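# Phone onto comic book, closed laptop onto stand

## Task

Put the phone down so it lies flat with every part of it resting on the comic book. Place the laptop, shut, on the laptop stand with its top face upward and one of its long edges resting against the stand's lips. At the end, neither gripper may be in contact with the phone or the laptop.

## Robot and tools

Robot: two arms, left_arm and right_arm, each with a parallel gripper. Briefly, loose objects may get nudged by an outside push.

Frame: every position, velocity and target uses the scene frame. Its origin sits at table-top height, halfway between the two arms' nominal bases. +z points up, +x points out across the table, and left_arm is on the +y side (arm names do not match image left/right). The true bases sit a fixed distance from their nominal spots; only a BASES line gives calibrated positions. Reported hand poses may be wrong by a few cm, more at long reach. Fingers point along the gripper's +z axis and separate along its y axis. end_effector_position is the spot between the pads, roughly 1 cm short of the fingertips.

execute_actions(actions, cameras): actions is a list of actions. Each action is a list of up to 15 rows; each row lasts one control step (1/30 s), and if fewer than 15 rows are given the final row repeats to fill 15. A row is one flat list of 14 numbers in [-1, 1] covering both arms: left_arm dx, dy, dz, rx, ry, rz, opening, then right_arm in the same order. dx..rz are an offset, not a pose, measured from that arm's Hand target as it was when the action began (every row counts from that same start, not from the previous row), along scene axes, rotating about the Hand target's position. Scale: 1.0 equals 0.6 m or 180 degrees; rx, ry, rz form a single rotation vector. A translation longer than 1.0 may be shortened. Repeating an offset in a later action moves further. opening is absolute: +1 fully open (0.094 m), -1 shut. An empty actions list just reports state and images.

move(target, speed, blend, opening_speed, blocking, cameras): drives each gripper in a straight line toward a target. target is one 14-number row (same layout and scale as above) or a list of up to 15 such rows; every row is an offset from the Hand targets at the move's start, not from the previous row. speed is m/s, 0.002 to 4.3, default 0.25 (rotation capped at twice that in rad/s); one value or one per target. blend (m) rounds corners of a list. opening_speed is the rate of the commanded opening on the -1..+1 scale per second, at least 0.2; use a low value when closing on fragile things. blocking=false returns after about 0.5 s while the move continues. Paths finish together, take at least 0.5 s and are cut off at 10 s. They do not avoid obstacles or the other arm, and the gripper lags and can overshoot speed, most with a nearly straight arm. Do not path close to an arm's own base; go around it, or the shoulder posture can flip. Faster moves and targets set deeper past a contact hit and press harder. Opening changes on later rows of a list apply only once everything has come to rest at that row.

The move result adds a "move:" line: how it ended (done, off_target, moving, held, fault, etc.) and which limits acted. done means within 10 mm and 2 degrees and at rest; neither done nor off_target tells you about contact. limits=paced means the sent pose was clipped; limits=held means a check held back steps.

wait(seconds 0 to 10): lets time pass with commands held; a running move carries on. stop(): brakes a running move, needing some distance. zoom_image(camera, region): camera is cam_head_left or cam_head_right; region [x0, y0, x1, y1] in pixels from the top-left, at most 504 by 504, on that camera's latest image (both are 896x504). finished_scene(scene): scene 1 or 2; irreversible, call it only once the goal holds steadily.

Result contents: end_effector_position (m) and end_effector_quat_wxyz, Hand target (the last commanded pose after clipping, the base for the next offsets), Tool commands, grip_measured (same scale as opening; empty fingers read up to ~2.7 mm wide; on a squeezed hard part a bit narrower than the part), Joint positions (gripper last, in m), Joint velocities ("within noise" means at rest), joint torques (include arm weight; numbers 3 and 4 wrap at ±28 N m), grip_effort_nm (motor effort, negative closing; not pad force). MOTOR HOT warns of heating; OVER-TEMPERATURE FAULT means that arm went limp for 30 to 60 s or more.

Control notes: each step the commanded orientation is limited to 40 degrees from the measured one, and position is favoured over orientation, so one action may fall short. Grippers often settle a centimetre or more away from the command because of friction and weight; sending zeros for an arm's six pose values asks for its Hand target again; if still short, send the remaining gap as an offset. A 0 in an opening slot is a real command, so resend the current opening to keep a gripper unchanged. An arm blocked by an object keeps pushing until you command a target back beyond its gripper. To release, command an opening well above grip_measured. Squeeze force is about 50 to 64 N per pad.

Avoid: dropping things or leaving anything off the table (that fails the task), releasing parts while they move, slams, hard impacts and heavy pushes, any contact or squeeze between the two arms (can fail the scene), gripping the other arm's fingers, bringing arms close enough for the clearance check to halt motion, and long holding of loads, stretched poses or pushes into unreachable poses, which overheat motors.

Each tool is called after "Emit:" as name([rows], argument=value, ...), one row to a line, values as JSON.

## Session

Emit:
execute_actions(actions=[])

Scene clock: 0.00 s.
left_arm: end_effector_position=(+0.4917, +0.7724, +0.2723) grip_measured=+1.000 grip_effort_nm=n/a end_effector_quat_wxyz=(+0.538, +0.343, +0.763, +0.102) | right_arm: end_effector_position=(+0.0817, -0.5453, +0.1551) grip_measured=+1.000 grip_effort_nm=n/a end_effector_quat_wxyz=(-0.018, +0.931, +0.365, +0.017)
Joint positions: left_arm=[1.045 1.959 1.826 -0.901 1.086 1.589 0.094] | right_arm=[-1.159 1.068 0.818 -1.355 -0.035 1.239 0.094]
Joint velocities: within noise
Joint torques (N m): no reading
Motor temperatures (°C): left_arm=[23 25 27 24 28 25 28] | right_arm=[27 30 27 25 24 24 25]
Heat: left arm: hottest wrist yaw 28 °C; right arm: hottest shoulder 30 °C.
Hand target: left_arm +0.4939, +0.7763, +0.2941; +0.539, +0.352, +0.755, +0.121 | right_arm +0.0850, -0.5527, +0.1634; -0.006, +0.931, +0.366, +0.017
Tool commands: left_gripper/opening=+1.0 right_gripper/opening=+1.0

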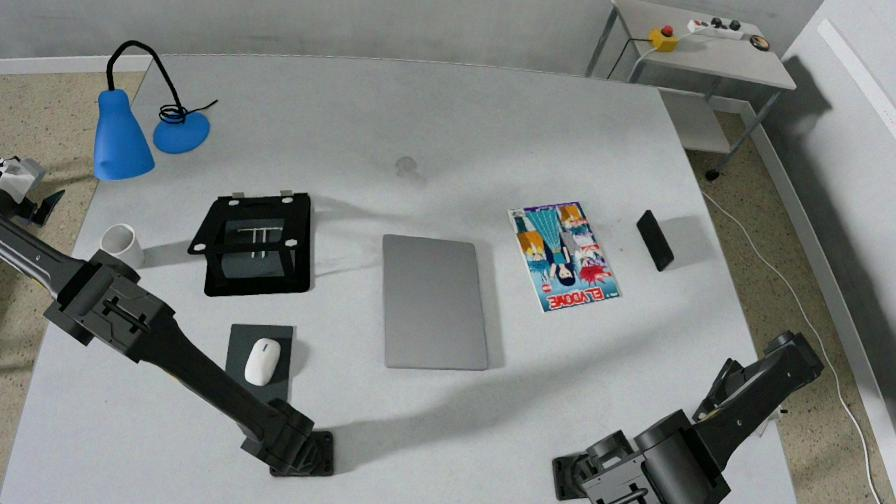

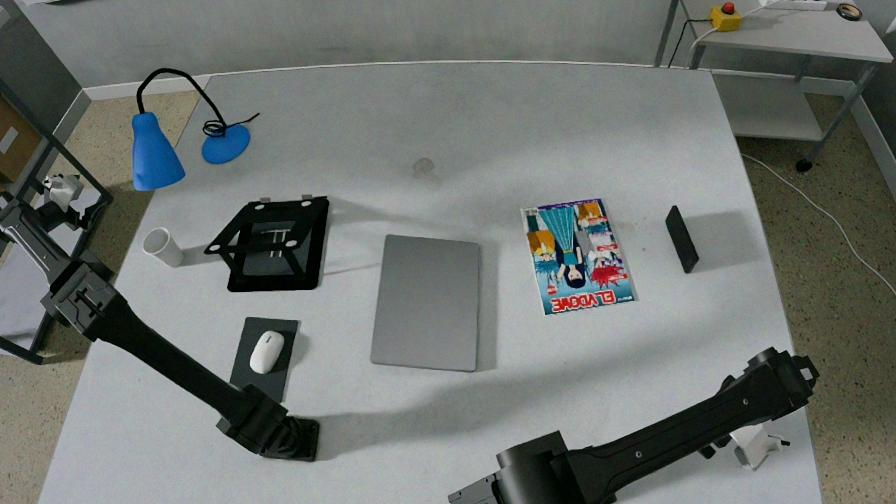

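Emit:
zoom_image(camera="cam_head_left", region=[170, 170, 350, 310])

Emit:
zoom_image(camera="cam_head_right", region=[190, 180, 370, 320])

Emit:
zoom_image(camera="cam_head_left", region=[490, 180, 730, 330])

Emit:
zoom_image(camera="cam_head_right", region=[350, 180, 750, 400])

Emit:
zoom_image(camera="cam_head_left", region=[360, 220, 510, 390])

Emit:
zoom_image(camera="cam_head_right", region=[600, 330, 860, 500])

Emit:
zoom_image(camera="cam_head_left", region=[500, 300, 896, 504])

Scaled by 2.800.

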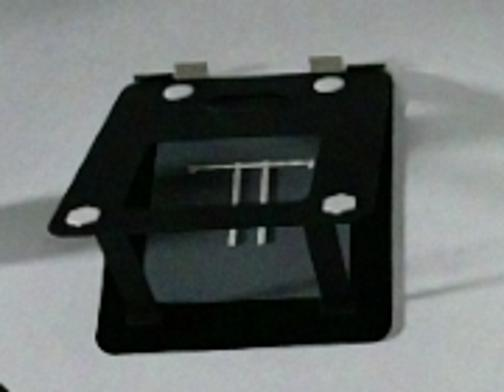

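Scaled by 2.800.

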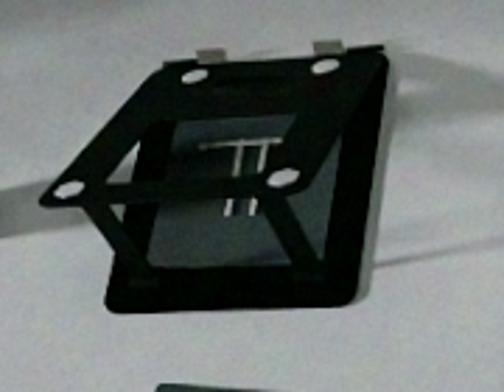

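Scaled by 2.100.

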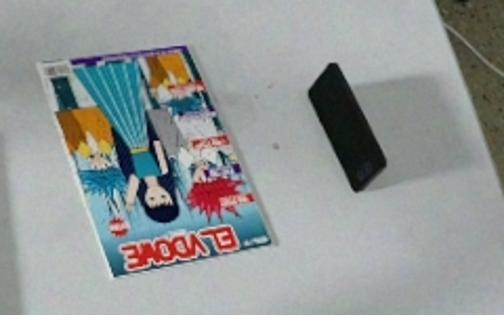

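Scaled by 1.260.

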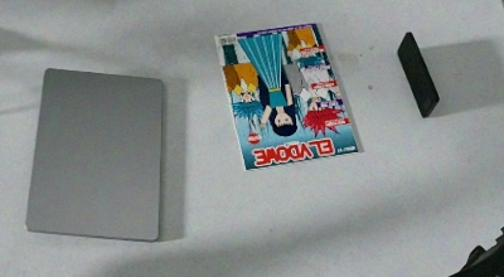

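Scaled by 2.965.

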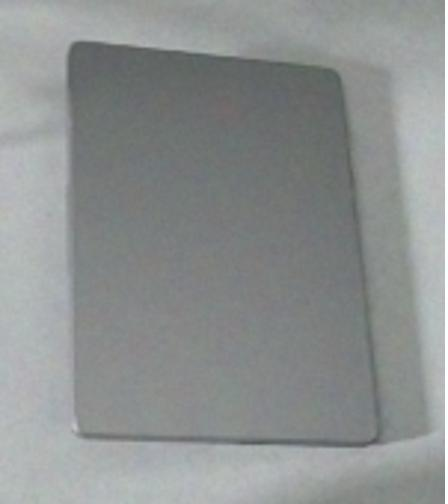

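Scaled by 1.938.

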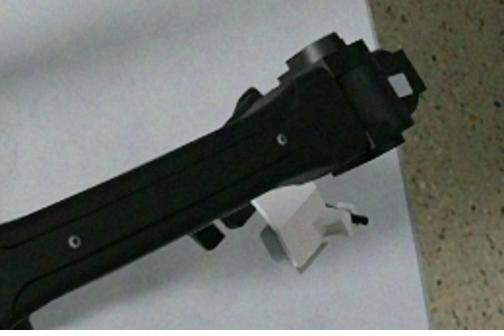

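Scaled by 1.273.

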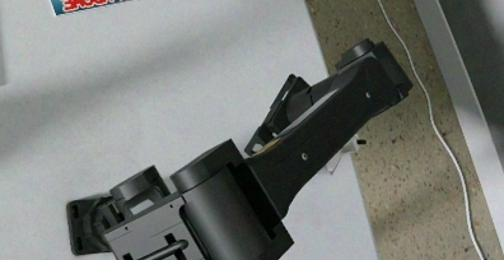

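Emit:
move(target=[-0.407,-0.793,0.01,0.08,0.364,0,1,0.442,-0.078,0.228,0,0,0,1], speed=0.4)

Scene clock: 34.23 s.
left_arm: end_effector_position=(+0.2537, +0.3049, +0.3029) grip_measured=+1.000 grip_effort_nm=0.017 end_effector_quat_wxyz=(+0.046, +0.420, +0.906, +0.038) | right_arm: end_effector_position=(+0.3352, -0.5926, +0.2876) grip_measured=+1.000 grip_effort_nm=-0.002 end_effector_quat_wxyz=(-0.018, +0.931, +0.365, +0.012)
Joint positions: left_arm=[0.246 0.87 1.089 -1.671 0.001 1.143 0.094] | right_arm=[-0.68 1.558 1.619 -1.651 -0.038 1.72 0.094]
Joint velocities: within noise
Joint torques (N m): left_arm=[-2.73 -4.31 9.42 0.09 0 -0.08] | right_arm=[1.08 -14.1 12.75 -0.27 0.13 0.22]
Motor temperatures (°C): left_arm=[23 28 30 24 28 24 27] | right_arm=[27 31 33 25 24 24 25]
Heat: left arm: hottest elbow 30 °C; right arm: hottest elbow 33 °C.
Hand target: left_arm +0.2498, +0.3005, +0.3002; +0.000, +0.423, +0.906, +0.000 | right_arm +0.3501, -0.5997, +0.3002; -0.006, +0.931, +0.365, +0.017
Off the commanded pose: left_arm 0.007 m, 7 deg | right_arm 0.021 m, 1 deg.
joint sent to its limit (left arm) — joint 4 (wrist pitch), lower limit. The joint targets are off in orientation, not in position.
move: off_target (left_arm, right_arm)

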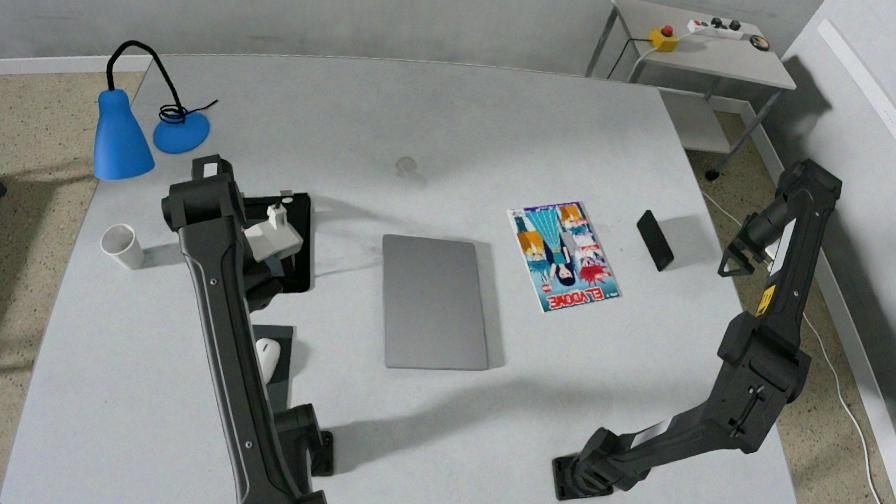

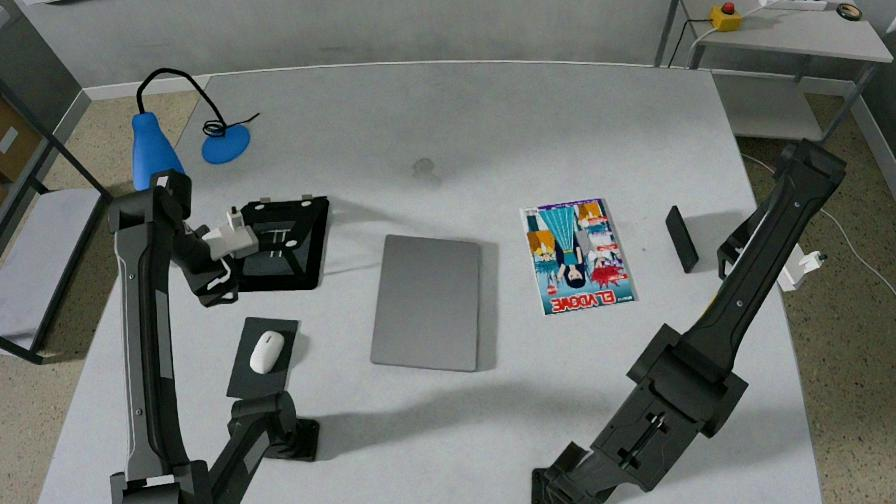

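Emit:
zoom_image(camera="cam_head_left", region=[680, 140, 880, 320])

Emit:
zoom_image(camera="cam_head_right", region=[100, 150, 340, 320])

Emit:
zoom_image(camera="cam_head_left", region=[370, 340, 500, 385])

Scaled by 2.520.

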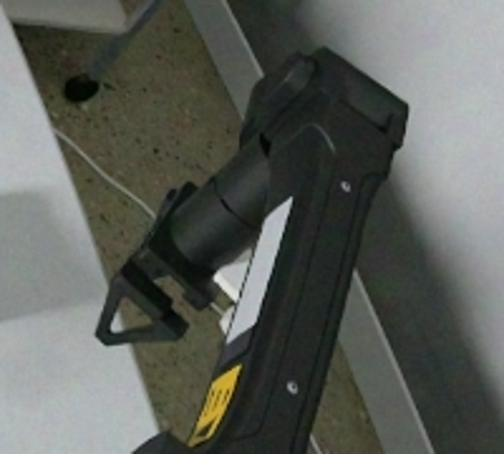

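Scaled by 2.100.

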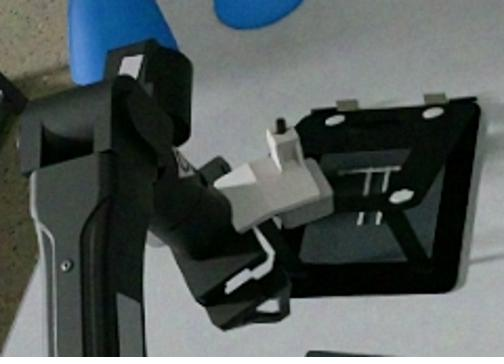

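Scaled by 3.877.

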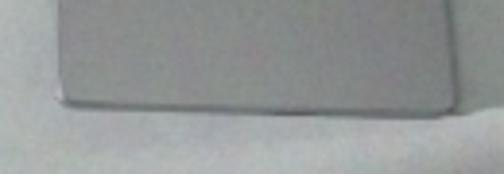

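Emit:
zoom_image(camera="cam_head_right", region=[440, 330, 500, 380])

Emit:
zoom_image(camera="cam_head_left", region=[450, 330, 510, 380])

Emit:
zoom_image(camera="cam_head_right", region=[360, 330, 420, 380])

Emit:
zoom_image(camera="cam_head_left", region=[630, 200, 690, 280])

Emit:
zoom_image(camera="cam_head_right", region=[650, 195, 710, 280])

Scaled by 8.400.

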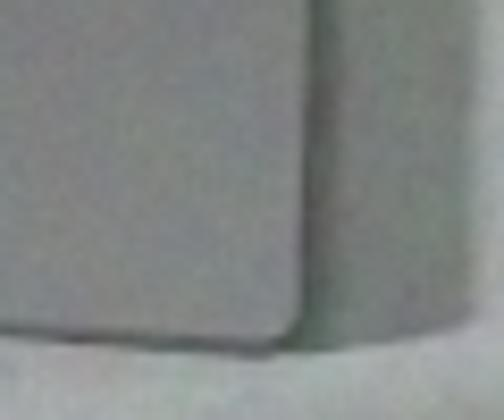

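Scaled by 8.400.

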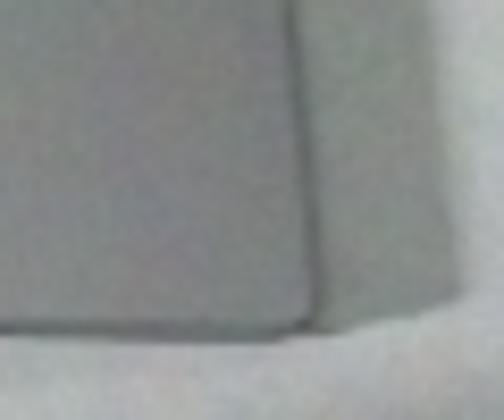

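Scaled by 8.400.

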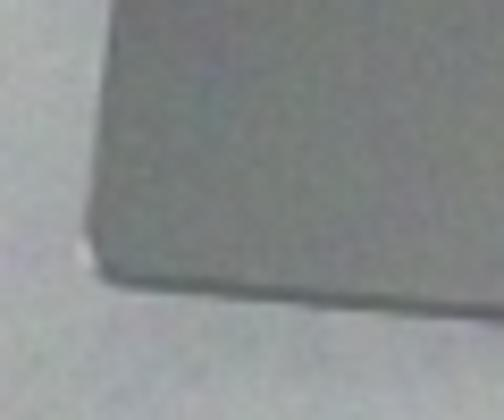

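Scaled by 6.300.

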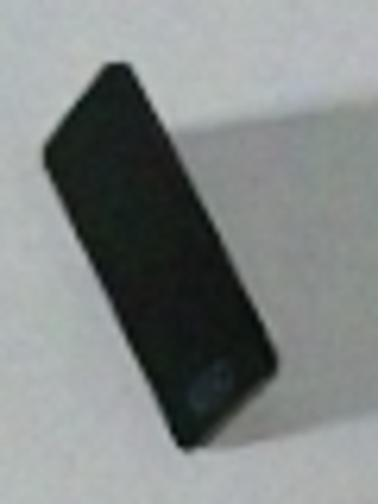

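Scaled by 5.929.

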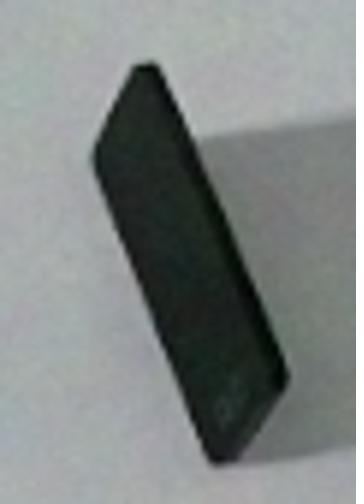

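Emit:
move(target=[0,0,0,0,0,0,1,0.35,0,-0.067,0,0,-0.183,1], speed=0.4)

Emit:
zoom_image(camera="cam_head_left", region=[600, 100, 800, 300])

Emit:
zoom_image(camera="cam_head_right", region=[600, 100, 800, 300])

Scene clock: 114.87 s.
left_arm: end_effector_position=(+0.2537, +0.3049, +0.3029) grip_measured=+1.000 grip_effort_nm=0.017 end_effector_quat_wxyz=(+0.046, +0.420, +0.906, +0.038) | right_arm: end_effector_position=(+0.5462, -0.5991, +0.2529) grip_measured=+1.000 grip_effort_nm=-0.012 end_effector_quat_wxyz=(-0.027, +0.957, +0.280, +0.065)
Joint positions: left_arm=[0.246 0.87 1.089 -1.671 0.001 1.143 0.094] | right_arm=[-0.506 2.038 2.193 -1.672 -0.131 2.075 0.094]
Joint velocities: within noise
Joint torques (N m): left_arm=[-2.2 -4.95 9.46 0.1 -0.03 -0.08] | right_arm=[1.08 -22.53 12.64 -0.31 0.07 0.22]
Motor temperatures (°C): left_arm=[23 26 32 24 27 24 27] | right_arm=[27 33 46 25 24 23 25]
Heat: left arm: hottest elbow 32 °C; right arm: hottest elbow 46 °C.
Hand target: left_arm +0.2498, +0.3005, +0.3002; +0.000, +0.423, +0.906, +0.000 | right_arm +0.5601, -0.5995, +0.2600; -0.001, +0.996, +0.087, +0.018
Off the commanded pose: left_arm 0.006 m, 7 deg | right_arm 0.016 m, 23 deg.
joint sent to its limit (left arm) — joint 4 (wrist pitch), lower limit. The joint targets are off in orientation, not in position.
joint sent to its limit (right arm) — joint 4 (wrist pitch), lower limit; joint 6 (wrist roll), upper limit. The joint targets are off in orientation, not in position.
move: off_target (left_arm, right_arm)

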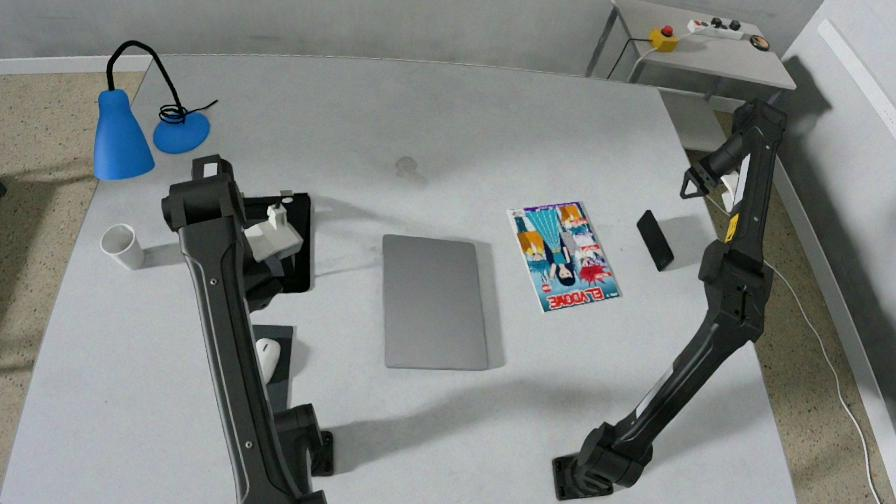

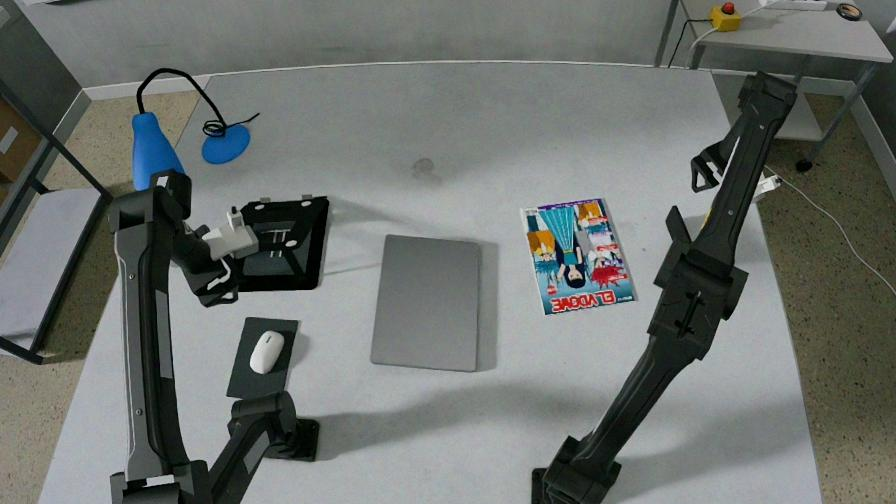

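Scaled by 2.520.

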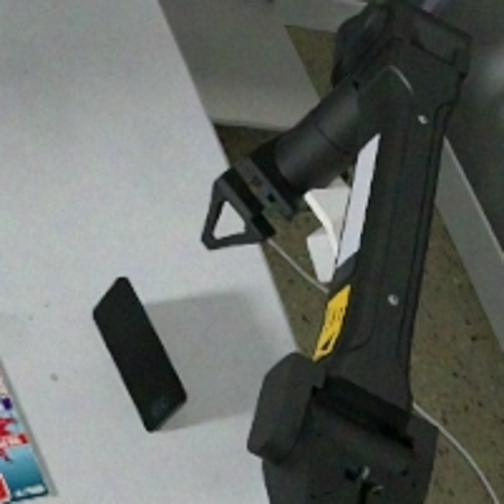

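Scaled by 2.520.

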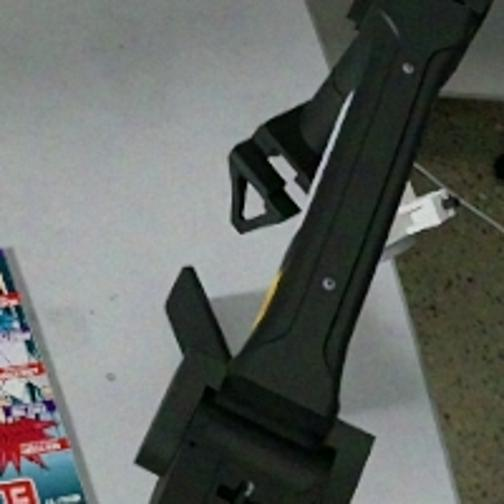

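Emit:
move([
  [0,0,0,0,0,0,1,0,0,-0.05,0,0,0.5,1],
  [0,0,0,0,0,0,1,0,0,-0.18,0,0,0.97,1],
], speed=0.5)

Emit:
zoom_image(camera="cam_head_left", region=[600, 120, 800, 320])

Emit:
zoom_image(camera="cam_head_right", region=[600, 120, 800, 320])

Scene clock: 127.07 s.
left_arm: end_effector_position=(+0.2537, +0.3049, +0.3029) grip_measured=+1.000 grip_effort_nm=0.017 end_effector_quat_wxyz=(+0.046, +0.420, +0.906, +0.038) | right_arm: end_effector_position=(+0.5562, -0.6059, +0.1752) grip_measured=+1.000 grip_effort_nm=-0.027 end_effector_quat_wxyz=(-0.004, -0.030, +1.000, -0.007)
Joint positions: left_arm=[0.246 0.87 1.089 -1.671 0.001 1.143 0.094] | right_arm=[-0.469 2.108 2.108 -1.572 0.016 -0.523 0.094]
Joint velocities: within noise
Joint torques (N m): left_arm=[-2.73 -4.13 9.57 0.06 -0.05 -0.09] | right_arm=[1.26 -23.24 7.35 0.49 0.06 0.1]
Motor temperatures (°C): left_arm=[23 25 32 24 27 24 27] | right_arm=[27 33 44 25 24 23 25]
Heat: left arm: hottest elbow 32 °C; right arm: hottest elbow 44 °C.
Hand target: left_arm +0.2498, +0.3005, +0.3002; +0.000, +0.423, +0.906, +0.000 | right_arm +0.5602, -0.5994, +0.1520; -0.018, -0.040, +0.999, +0.000
Off the commanded pose: left_arm 0.006 m, 7 deg | right_arm 0.024 m, 2 deg.
joint sent to its limit (left arm) — joint 4 (wrist pitch), lower limit. The joint targets are off in orientation, not in position.
move: off_target (left_arm, right_arm)

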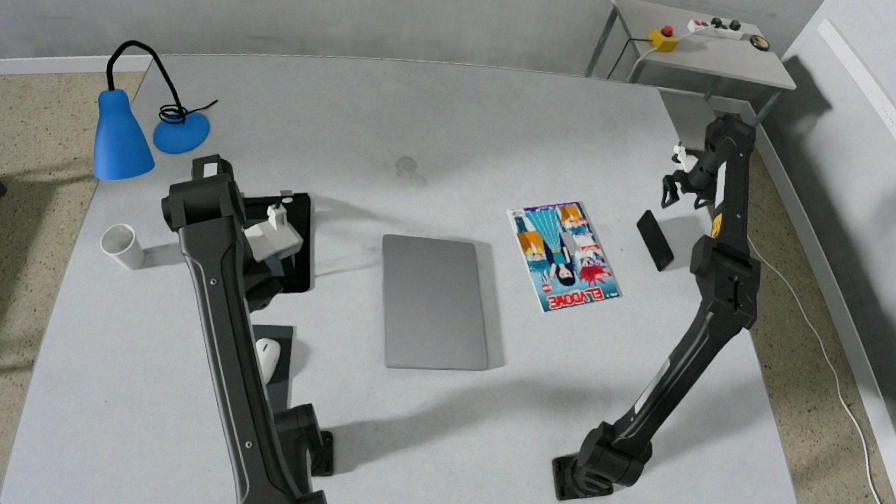

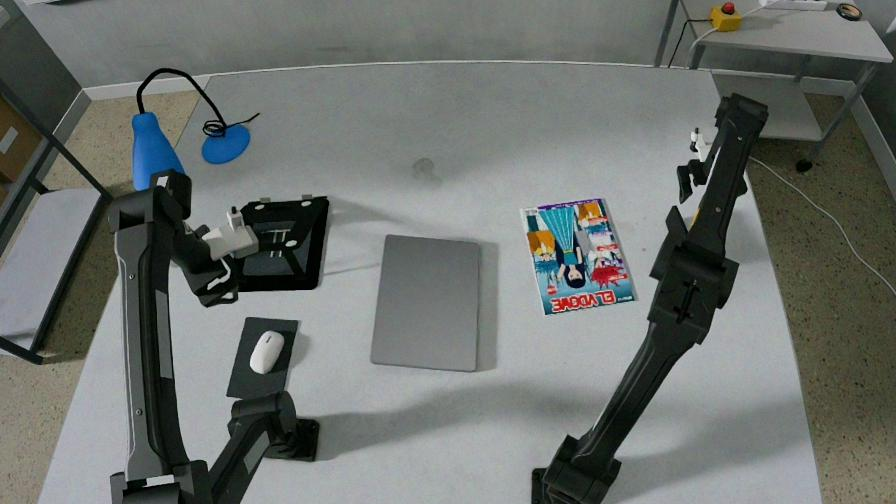

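Scaled by 2.520.

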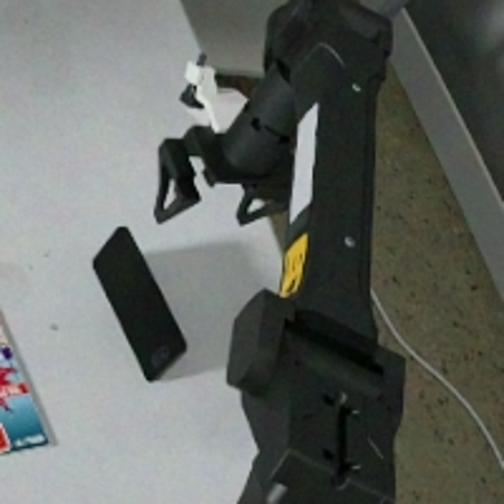

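Scaled by 2.520.

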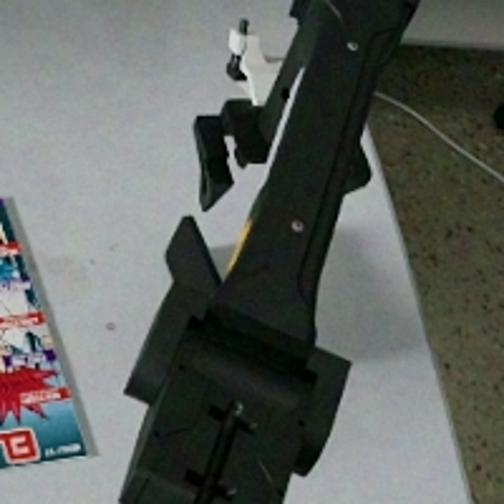

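Emit:
move(target=[0,0,0,0,0,0,1,-0.052,0,-0.09,0,0,0.03,1], speed=0.3)

Emit:
zoom_image(camera="cam_head_left", region=[600, 160, 760, 300])

Emit:
zoom_image(camera="cam_head_right", region=[620, 150, 780, 290])

Scene clock: 137.10 s.
left_arm: end_effector_position=(+0.2537, +0.3049, +0.3029) grip_measured=+1.000 grip_effort_nm=0.017 end_effector_quat_wxyz=(+0.046, +0.420, +0.906, +0.038) | right_arm: end_effector_position=(+0.5325, -0.5954, +0.0908) grip_measured=+1.000 grip_effort_nm=-0.022 end_effector_quat_wxyz=(-0.025, -0.087, +0.996, +0.003)
Joint positions: left_arm=[0.246 0.87 1.089 -1.671 0.001 1.143 0.094] | right_arm=[-0.47 2.094 1.86 -1.384 0.021 -0.638 0.094]
Joint velocities: within noise
Joint torques (N m): left_arm=[-2.84 -4.07 9.37 0.12 -0.04 -0.1] | right_arm=[-0.15 -25.76 7.05 0.42 0.04 0.07]
Motor temperatures (°C): left_arm=[23 25 32 24 27 24 27] | right_arm=[27 34 42 25 24 23 25]
Heat: left arm: hottest elbow 32 °C; right arm: hottest elbow 42 °C.
Hand target: left_arm +0.2498, +0.3005, +0.3002; +0.000, +0.423, +0.906, +0.000 | right_arm +0.5288, -0.5996, +0.0980; -0.018, -0.087, +0.996, -0.001
Off the commanded pose: left_arm 0.006 m, 7 deg | right_arm 0.009 m, 1 deg.
joint sent to its limit (left arm) — joint 4 (wrist pitch), lower limit. The joint targets are off in orientation, not in position.
move: off_target (left_arm)

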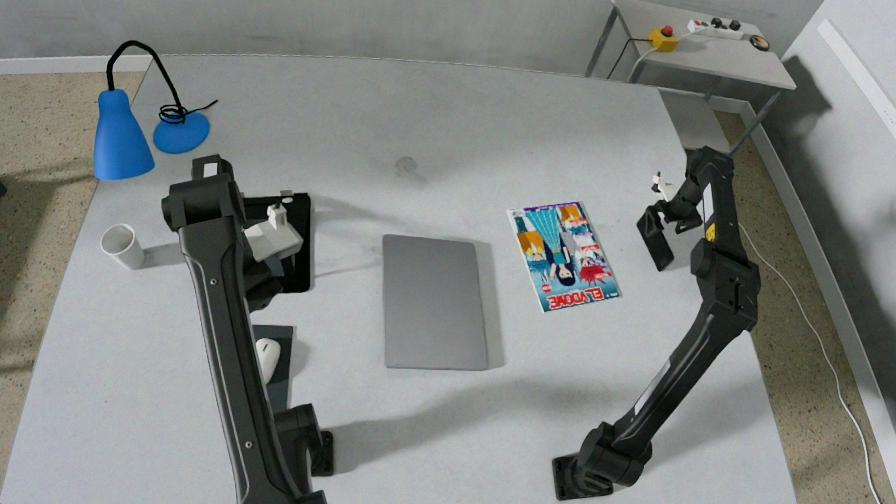

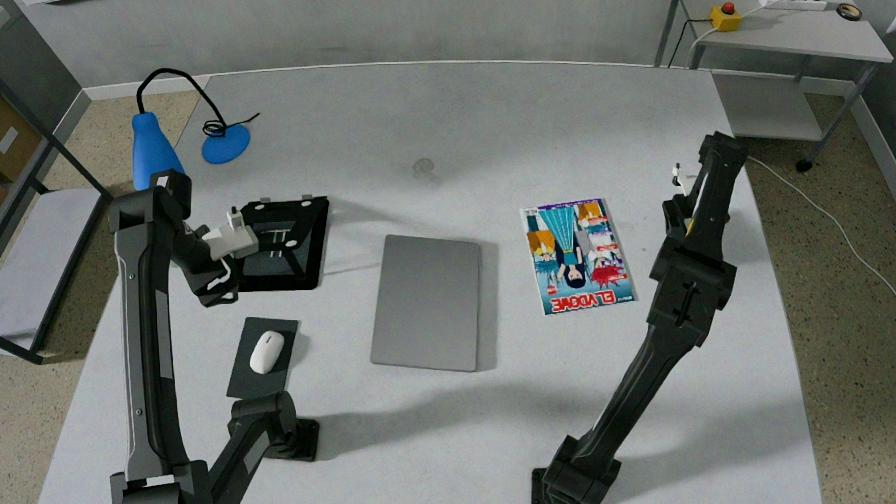

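Scaled by 3.150.

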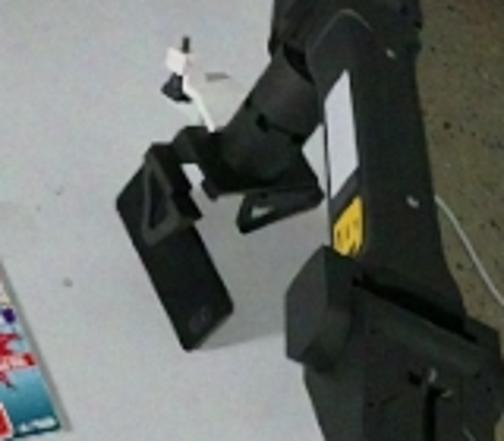

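Scaled by 3.150.

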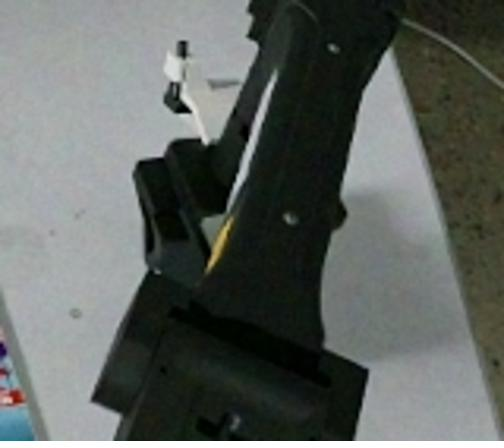

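Emit:
move([
  [0,0,0,0,0,0,1,0,-0.006,-0.073,0,0,0,1],
], speed=0.2)

Emit:
move([
  [0,0,0,0,0,0,1,0,0,0,0,0,0,-0.9],
], opening_speed=0.7)

Emit:
zoom_image(camera="cam_head_left", region=[600, 160, 760, 300])

Scene clock: 142.07 s.
left_arm: end_effector_position=(+0.2537, +0.3049, +0.3029) grip_measured=+1.000 grip_effort_nm=0.017 end_effector_quat_wxyz=(+0.046, +0.420, +0.906, +0.038) | right_arm: end_effector_position=(+0.5345, -0.5986, +0.0694) grip_measured=+1.000 grip_effort_nm=-0.027 end_effector_quat_wxyz=(-0.010, -0.088, +0.996, -0.006)
Joint positions: left_arm=[0.246 0.87 1.089 -1.671 0.001 1.143 0.094] | right_arm=[-0.473 2.094 1.803 -1.29 0.021 -0.644 0.094]
Joint velocities: within noise
Joint torques (N m): left_arm=[-2.32 -4.13 9.73 0.16 -0.01 -0.07] | right_arm=[-0.32 -23.71 7.05 0.35 0.04 0.07]
Motor temperatures (°C): left_arm=[23 25 32 24 27 24 27] | right_arm=[27 34 42 25 24 23 25]
Heat: left arm: hottest elbow 32 °C; right arm: hottest elbow 42 °C.
Hand target: left_arm +0.2498, +0.3005, +0.3002; +0.000, +0.423, +0.906, +0.000 | right_arm +0.5289, -0.6033, +0.0542; -0.018, -0.087, +0.996, -0.001
Off the commanded pose: left_arm 0.006 m, 7 deg | right_arm 0.017 m, 1 deg.
joint sent to its limit (left arm) — joint 4 (wrist pitch), lower limit. The joint targets are off in orientation, not in position.
move: off_target (left_arm, right_arm)

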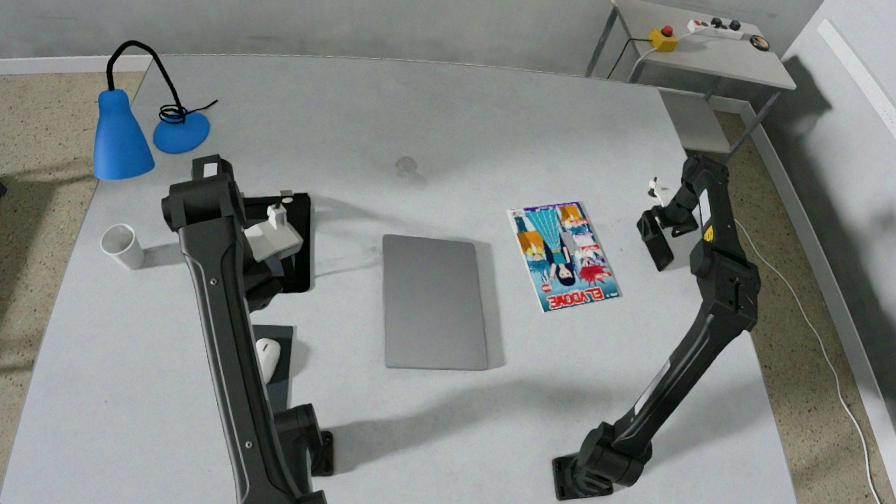

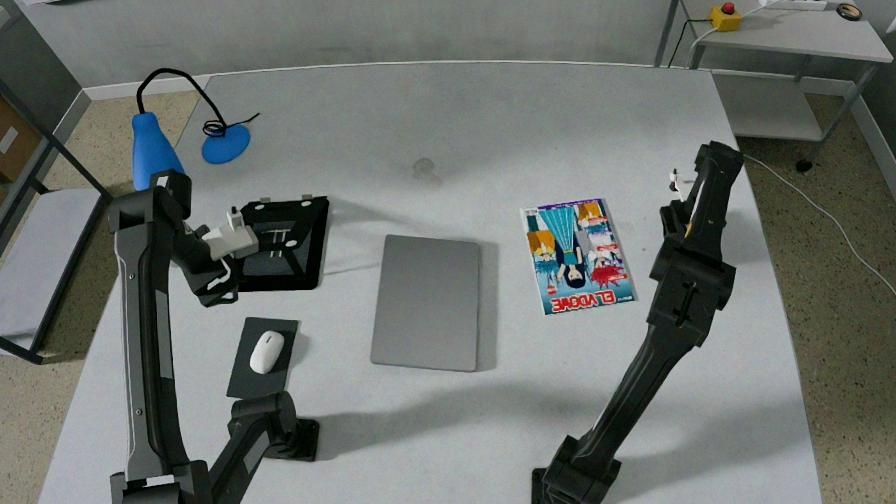

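Scene clock: 145.00 s.
left_arm: end_effector_position=(+0.2537, +0.3049, +0.3029) grip_measured=+1.000 grip_effort_nm=0.017 end_effector_quat_wxyz=(+0.046, +0.420, +0.906, +0.038) | right_arm: end_effector_position=(+0.5346, -0.5987, +0.0694) grip_measured=-0.839 grip_effort_nm=-0.969 end_effector_quat_wxyz=(-0.010, -0.089, +0.996, -0.006)
Joint positions: left_arm=[0.246 0.87 1.089 -1.671 0.001 1.143 0.094] | right_arm=[-0.473 2.094 1.803 -1.29 0.021 -0.646 0.008]
Joint velocities: within noise
Joint torques (N m): left_arm=[-3.78 -3.96 9.36 0.29 -0.03 -0.08] | right_arm=[-0.32 -23.24 7.01 0.49 0.03 0.08]
Motor temperatures (°C): left_arm=[23 25 32 24 27 24 27] | right_arm=[27 34 41 25 24 23 25]
Heat: left arm: hottest elbow 32 °C; right arm: hottest elbow 41 °C.
Hand target: left_arm +0.2498, +0.3005, +0.3002; +0.000, +0.423, +0.906, +0.000 | right_arm +0.5289, -0.6033, +0.0543; -0.018, -0.087, +0.996, -0.001
Off the commanded pose: left_arm 0.006 m, 7 deg | right_arm 0.017 m, 1 deg.
joint sent to its limit (left arm) — joint 4 (wrist pitch), lower limit. The joint targets are off in orientation, not in position.
move: off_target (left_arm, right_arm)

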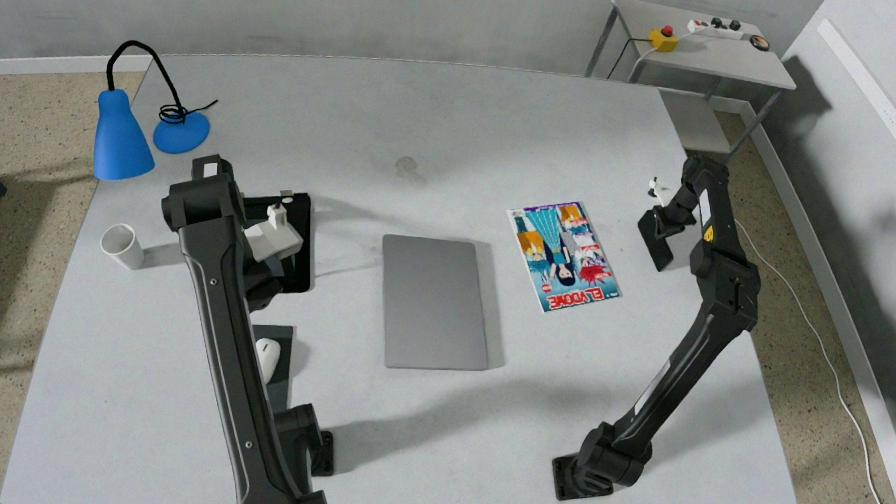

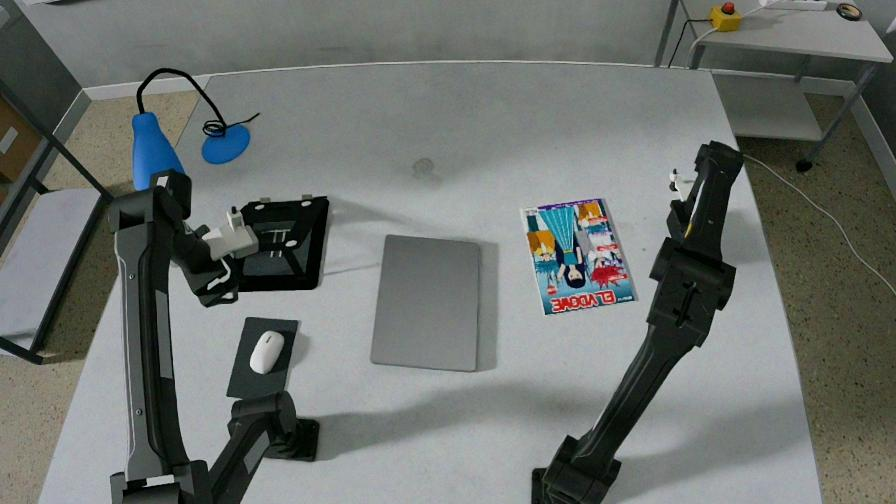

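Scaled by 3.150.

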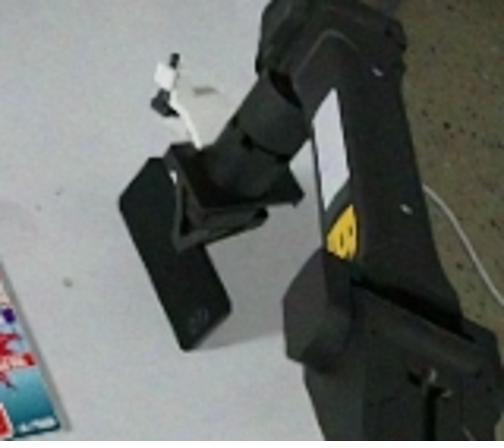

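Emit:
move([
  [0,0,0,0,0,0,1,0,0,0.2,0,0,0,-0.9],
  [0,0,0,0,0,0,1,-0.065,0.33,0.2,0,0,0,-0.9],
  [0,0,0,0,0,0,1,-0.065,0.358,0.14,0.301,0.052,0,-0.9],
], speed=0.3, blend=[0.03,0.03,0])

Emit:
zoom_image(camera="cam_head_left", region=[480, 160, 680, 340])

Emit:
zoom_image(camera="cam_head_right", region=[480, 160, 680, 340])

Scene clock: 157.60 s.
left_arm: end_effector_position=(+0.2537, +0.3049, +0.3029) grip_measured=+1.000 grip_effort_nm=0.022 end_effector_quat_wxyz=(+0.046, +0.420, +0.906, +0.038) | right_arm: end_effector_position=(+0.4862, -0.3823, +0.1380) grip_measured=-0.842 grip_effort_nm=-1.033 end_effector_quat_wxyz=(+0.004, -0.063, +0.906, +0.419)
Joint positions: left_arm=[0.246 0.87 1.089 -1.671 0.001 1.143 0.094] | right_arm=[-0.376 1.983 1.624 -1.665 -0.764 -0.693 0.007]
Joint velocities: within noise
Joint torques (N m): left_arm=[-2.43 -4.78 9.52 0.23 -0.04 -0.11] | right_arm=[-0.26 -20.37 8.55 -1.13 -0.63 0.02]
Motor temperatures (°C): left_arm=[23 25 32 24 27 24 27] | right_arm=[27 34 40 25 24 23 26]
Heat: left arm: hottest elbow 32 °C; right arm: hottest elbow 40 °C.
Hand target: left_arm +0.2498, +0.3005, +0.3002; +0.000, +0.423, +0.906, +0.000 | right_arm +0.4899, -0.3883, +0.1382; -0.055, -0.085, +0.883, +0.459
Off the commanded pose: left_arm 0.006 m, 7 deg | right_arm 0.007 m, 9 deg.
joint sent to its limit (left arm) — joint 4 (wrist pitch), lower limit. The joint targets are off in orientation, not in position.
joint sent to its limit (right arm) — joint 4 (wrist pitch), lower limit. The joint targets are off in orientation, not in position.
move: off_target (left_arm, right_arm)

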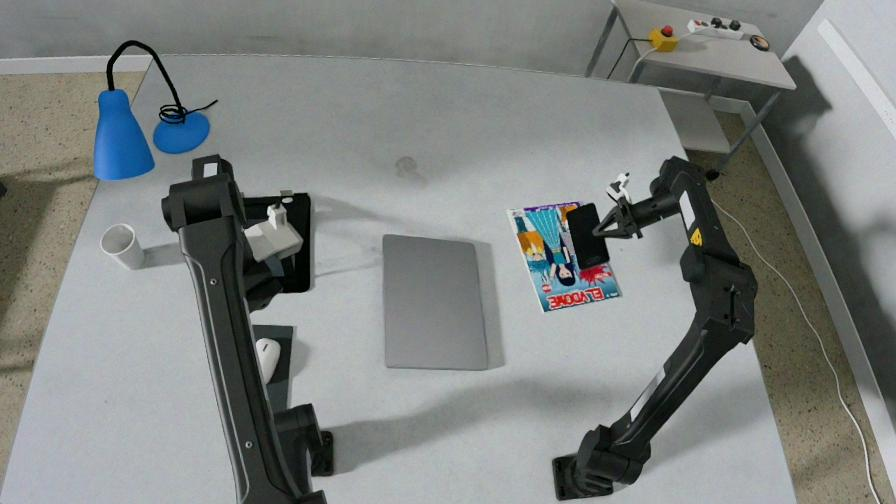

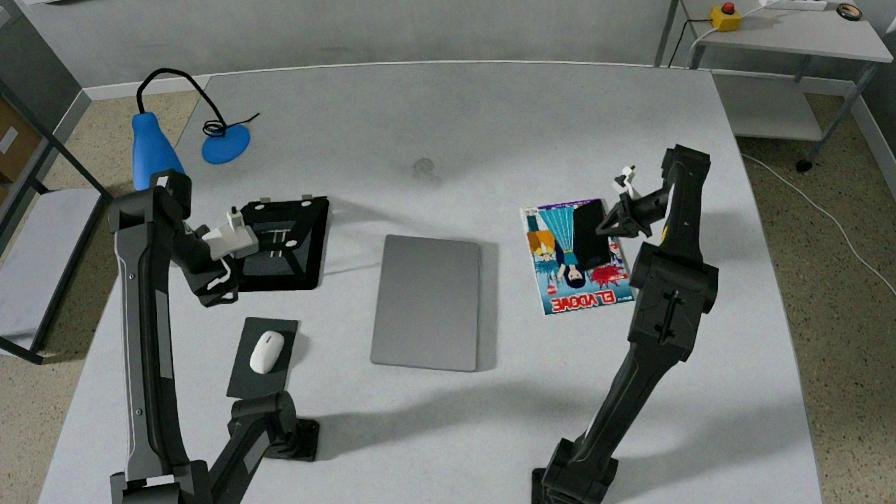

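Scaled by 2.520.

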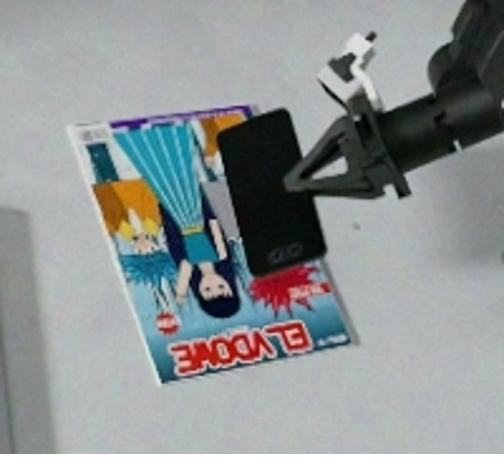

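Scaled by 2.520.

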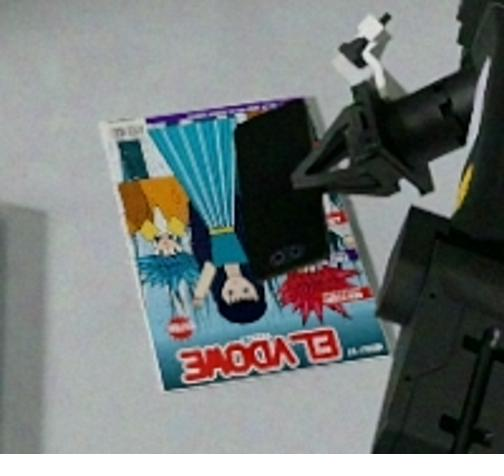

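Emit:
move([
  [0,0,0,0,0,0,1,0.0,0.022,-0.13,0,0,0,-0.9],
], speed=0.2)

Emit:
zoom_image(camera="cam_head_left", region=[480, 160, 680, 340])

Emit:
zoom_image(camera="cam_head_right", region=[480, 160, 680, 340])

Scene clock: 164.47 s.
left_arm: end_effector_position=(+0.2537, +0.3049, +0.3029) grip_measured=+1.000 grip_effort_nm=0.017 end_effector_quat_wxyz=(+0.046, +0.420, +0.906, +0.038) | right_arm: end_effector_position=(+0.4800, -0.3778, +0.0500) grip_measured=-0.842 grip_effort_nm=-1.038 end_effector_quat_wxyz=(-0.051, -0.070, +0.886, +0.455)
Joint positions: left_arm=[0.246 0.87 1.089 -1.671 0.001 1.143 0.094] | right_arm=[-0.372 2.165 1.624 -1.667 -0.764 -0.788 0.007]
Joint velocities: within noise
Joint torques (N m): left_arm=[-3.31 -4.78 9.58 0.29 -0.04 -0.11] | right_arm=[1.26 -23.82 8.5 -1.36 -0.39 0.06]
Motor temperatures (°C): left_arm=[23 25 32 24 27 24 27] | right_arm=[27 35 39 25 24 23 26]
Heat: left arm: hottest elbow 32 °C; right arm: hottest elbow 39 °C.
Hand target: left_arm +0.2498, +0.3005, +0.3002; +0.000, +0.423, +0.906, +0.000 | right_arm +0.4899, -0.3751, +0.0603; -0.055, -0.085, +0.883, +0.459
Off the commanded pose: left_arm 0.006 m, 7 deg | right_arm 0.014 m, 2 deg.
joint sent to its limit (left arm) — joint 4 (wrist pitch), lower limit. The joint targets are off in orientation, not in position.
joint sent to its limit (right arm) — joint 4 (wrist pitch), lower limit. The joint targets still meet the commanded pose.
move: off_target (left_arm, right_arm)

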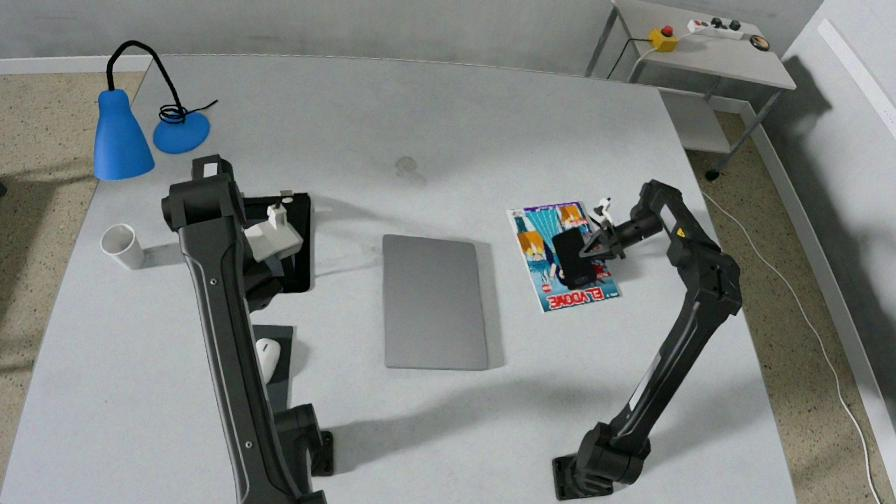

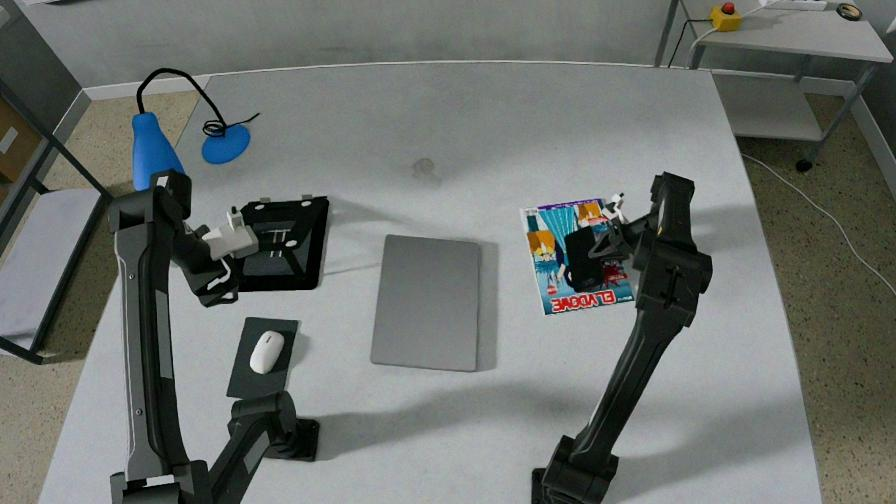

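Scaled by 2.520.

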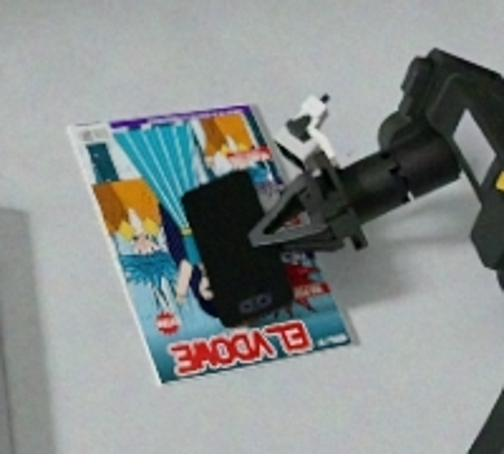

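Scaled by 2.520.

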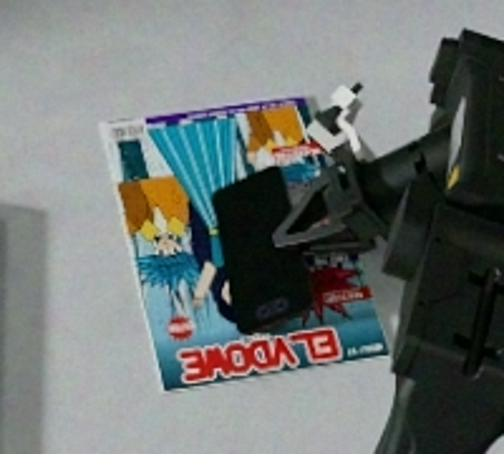

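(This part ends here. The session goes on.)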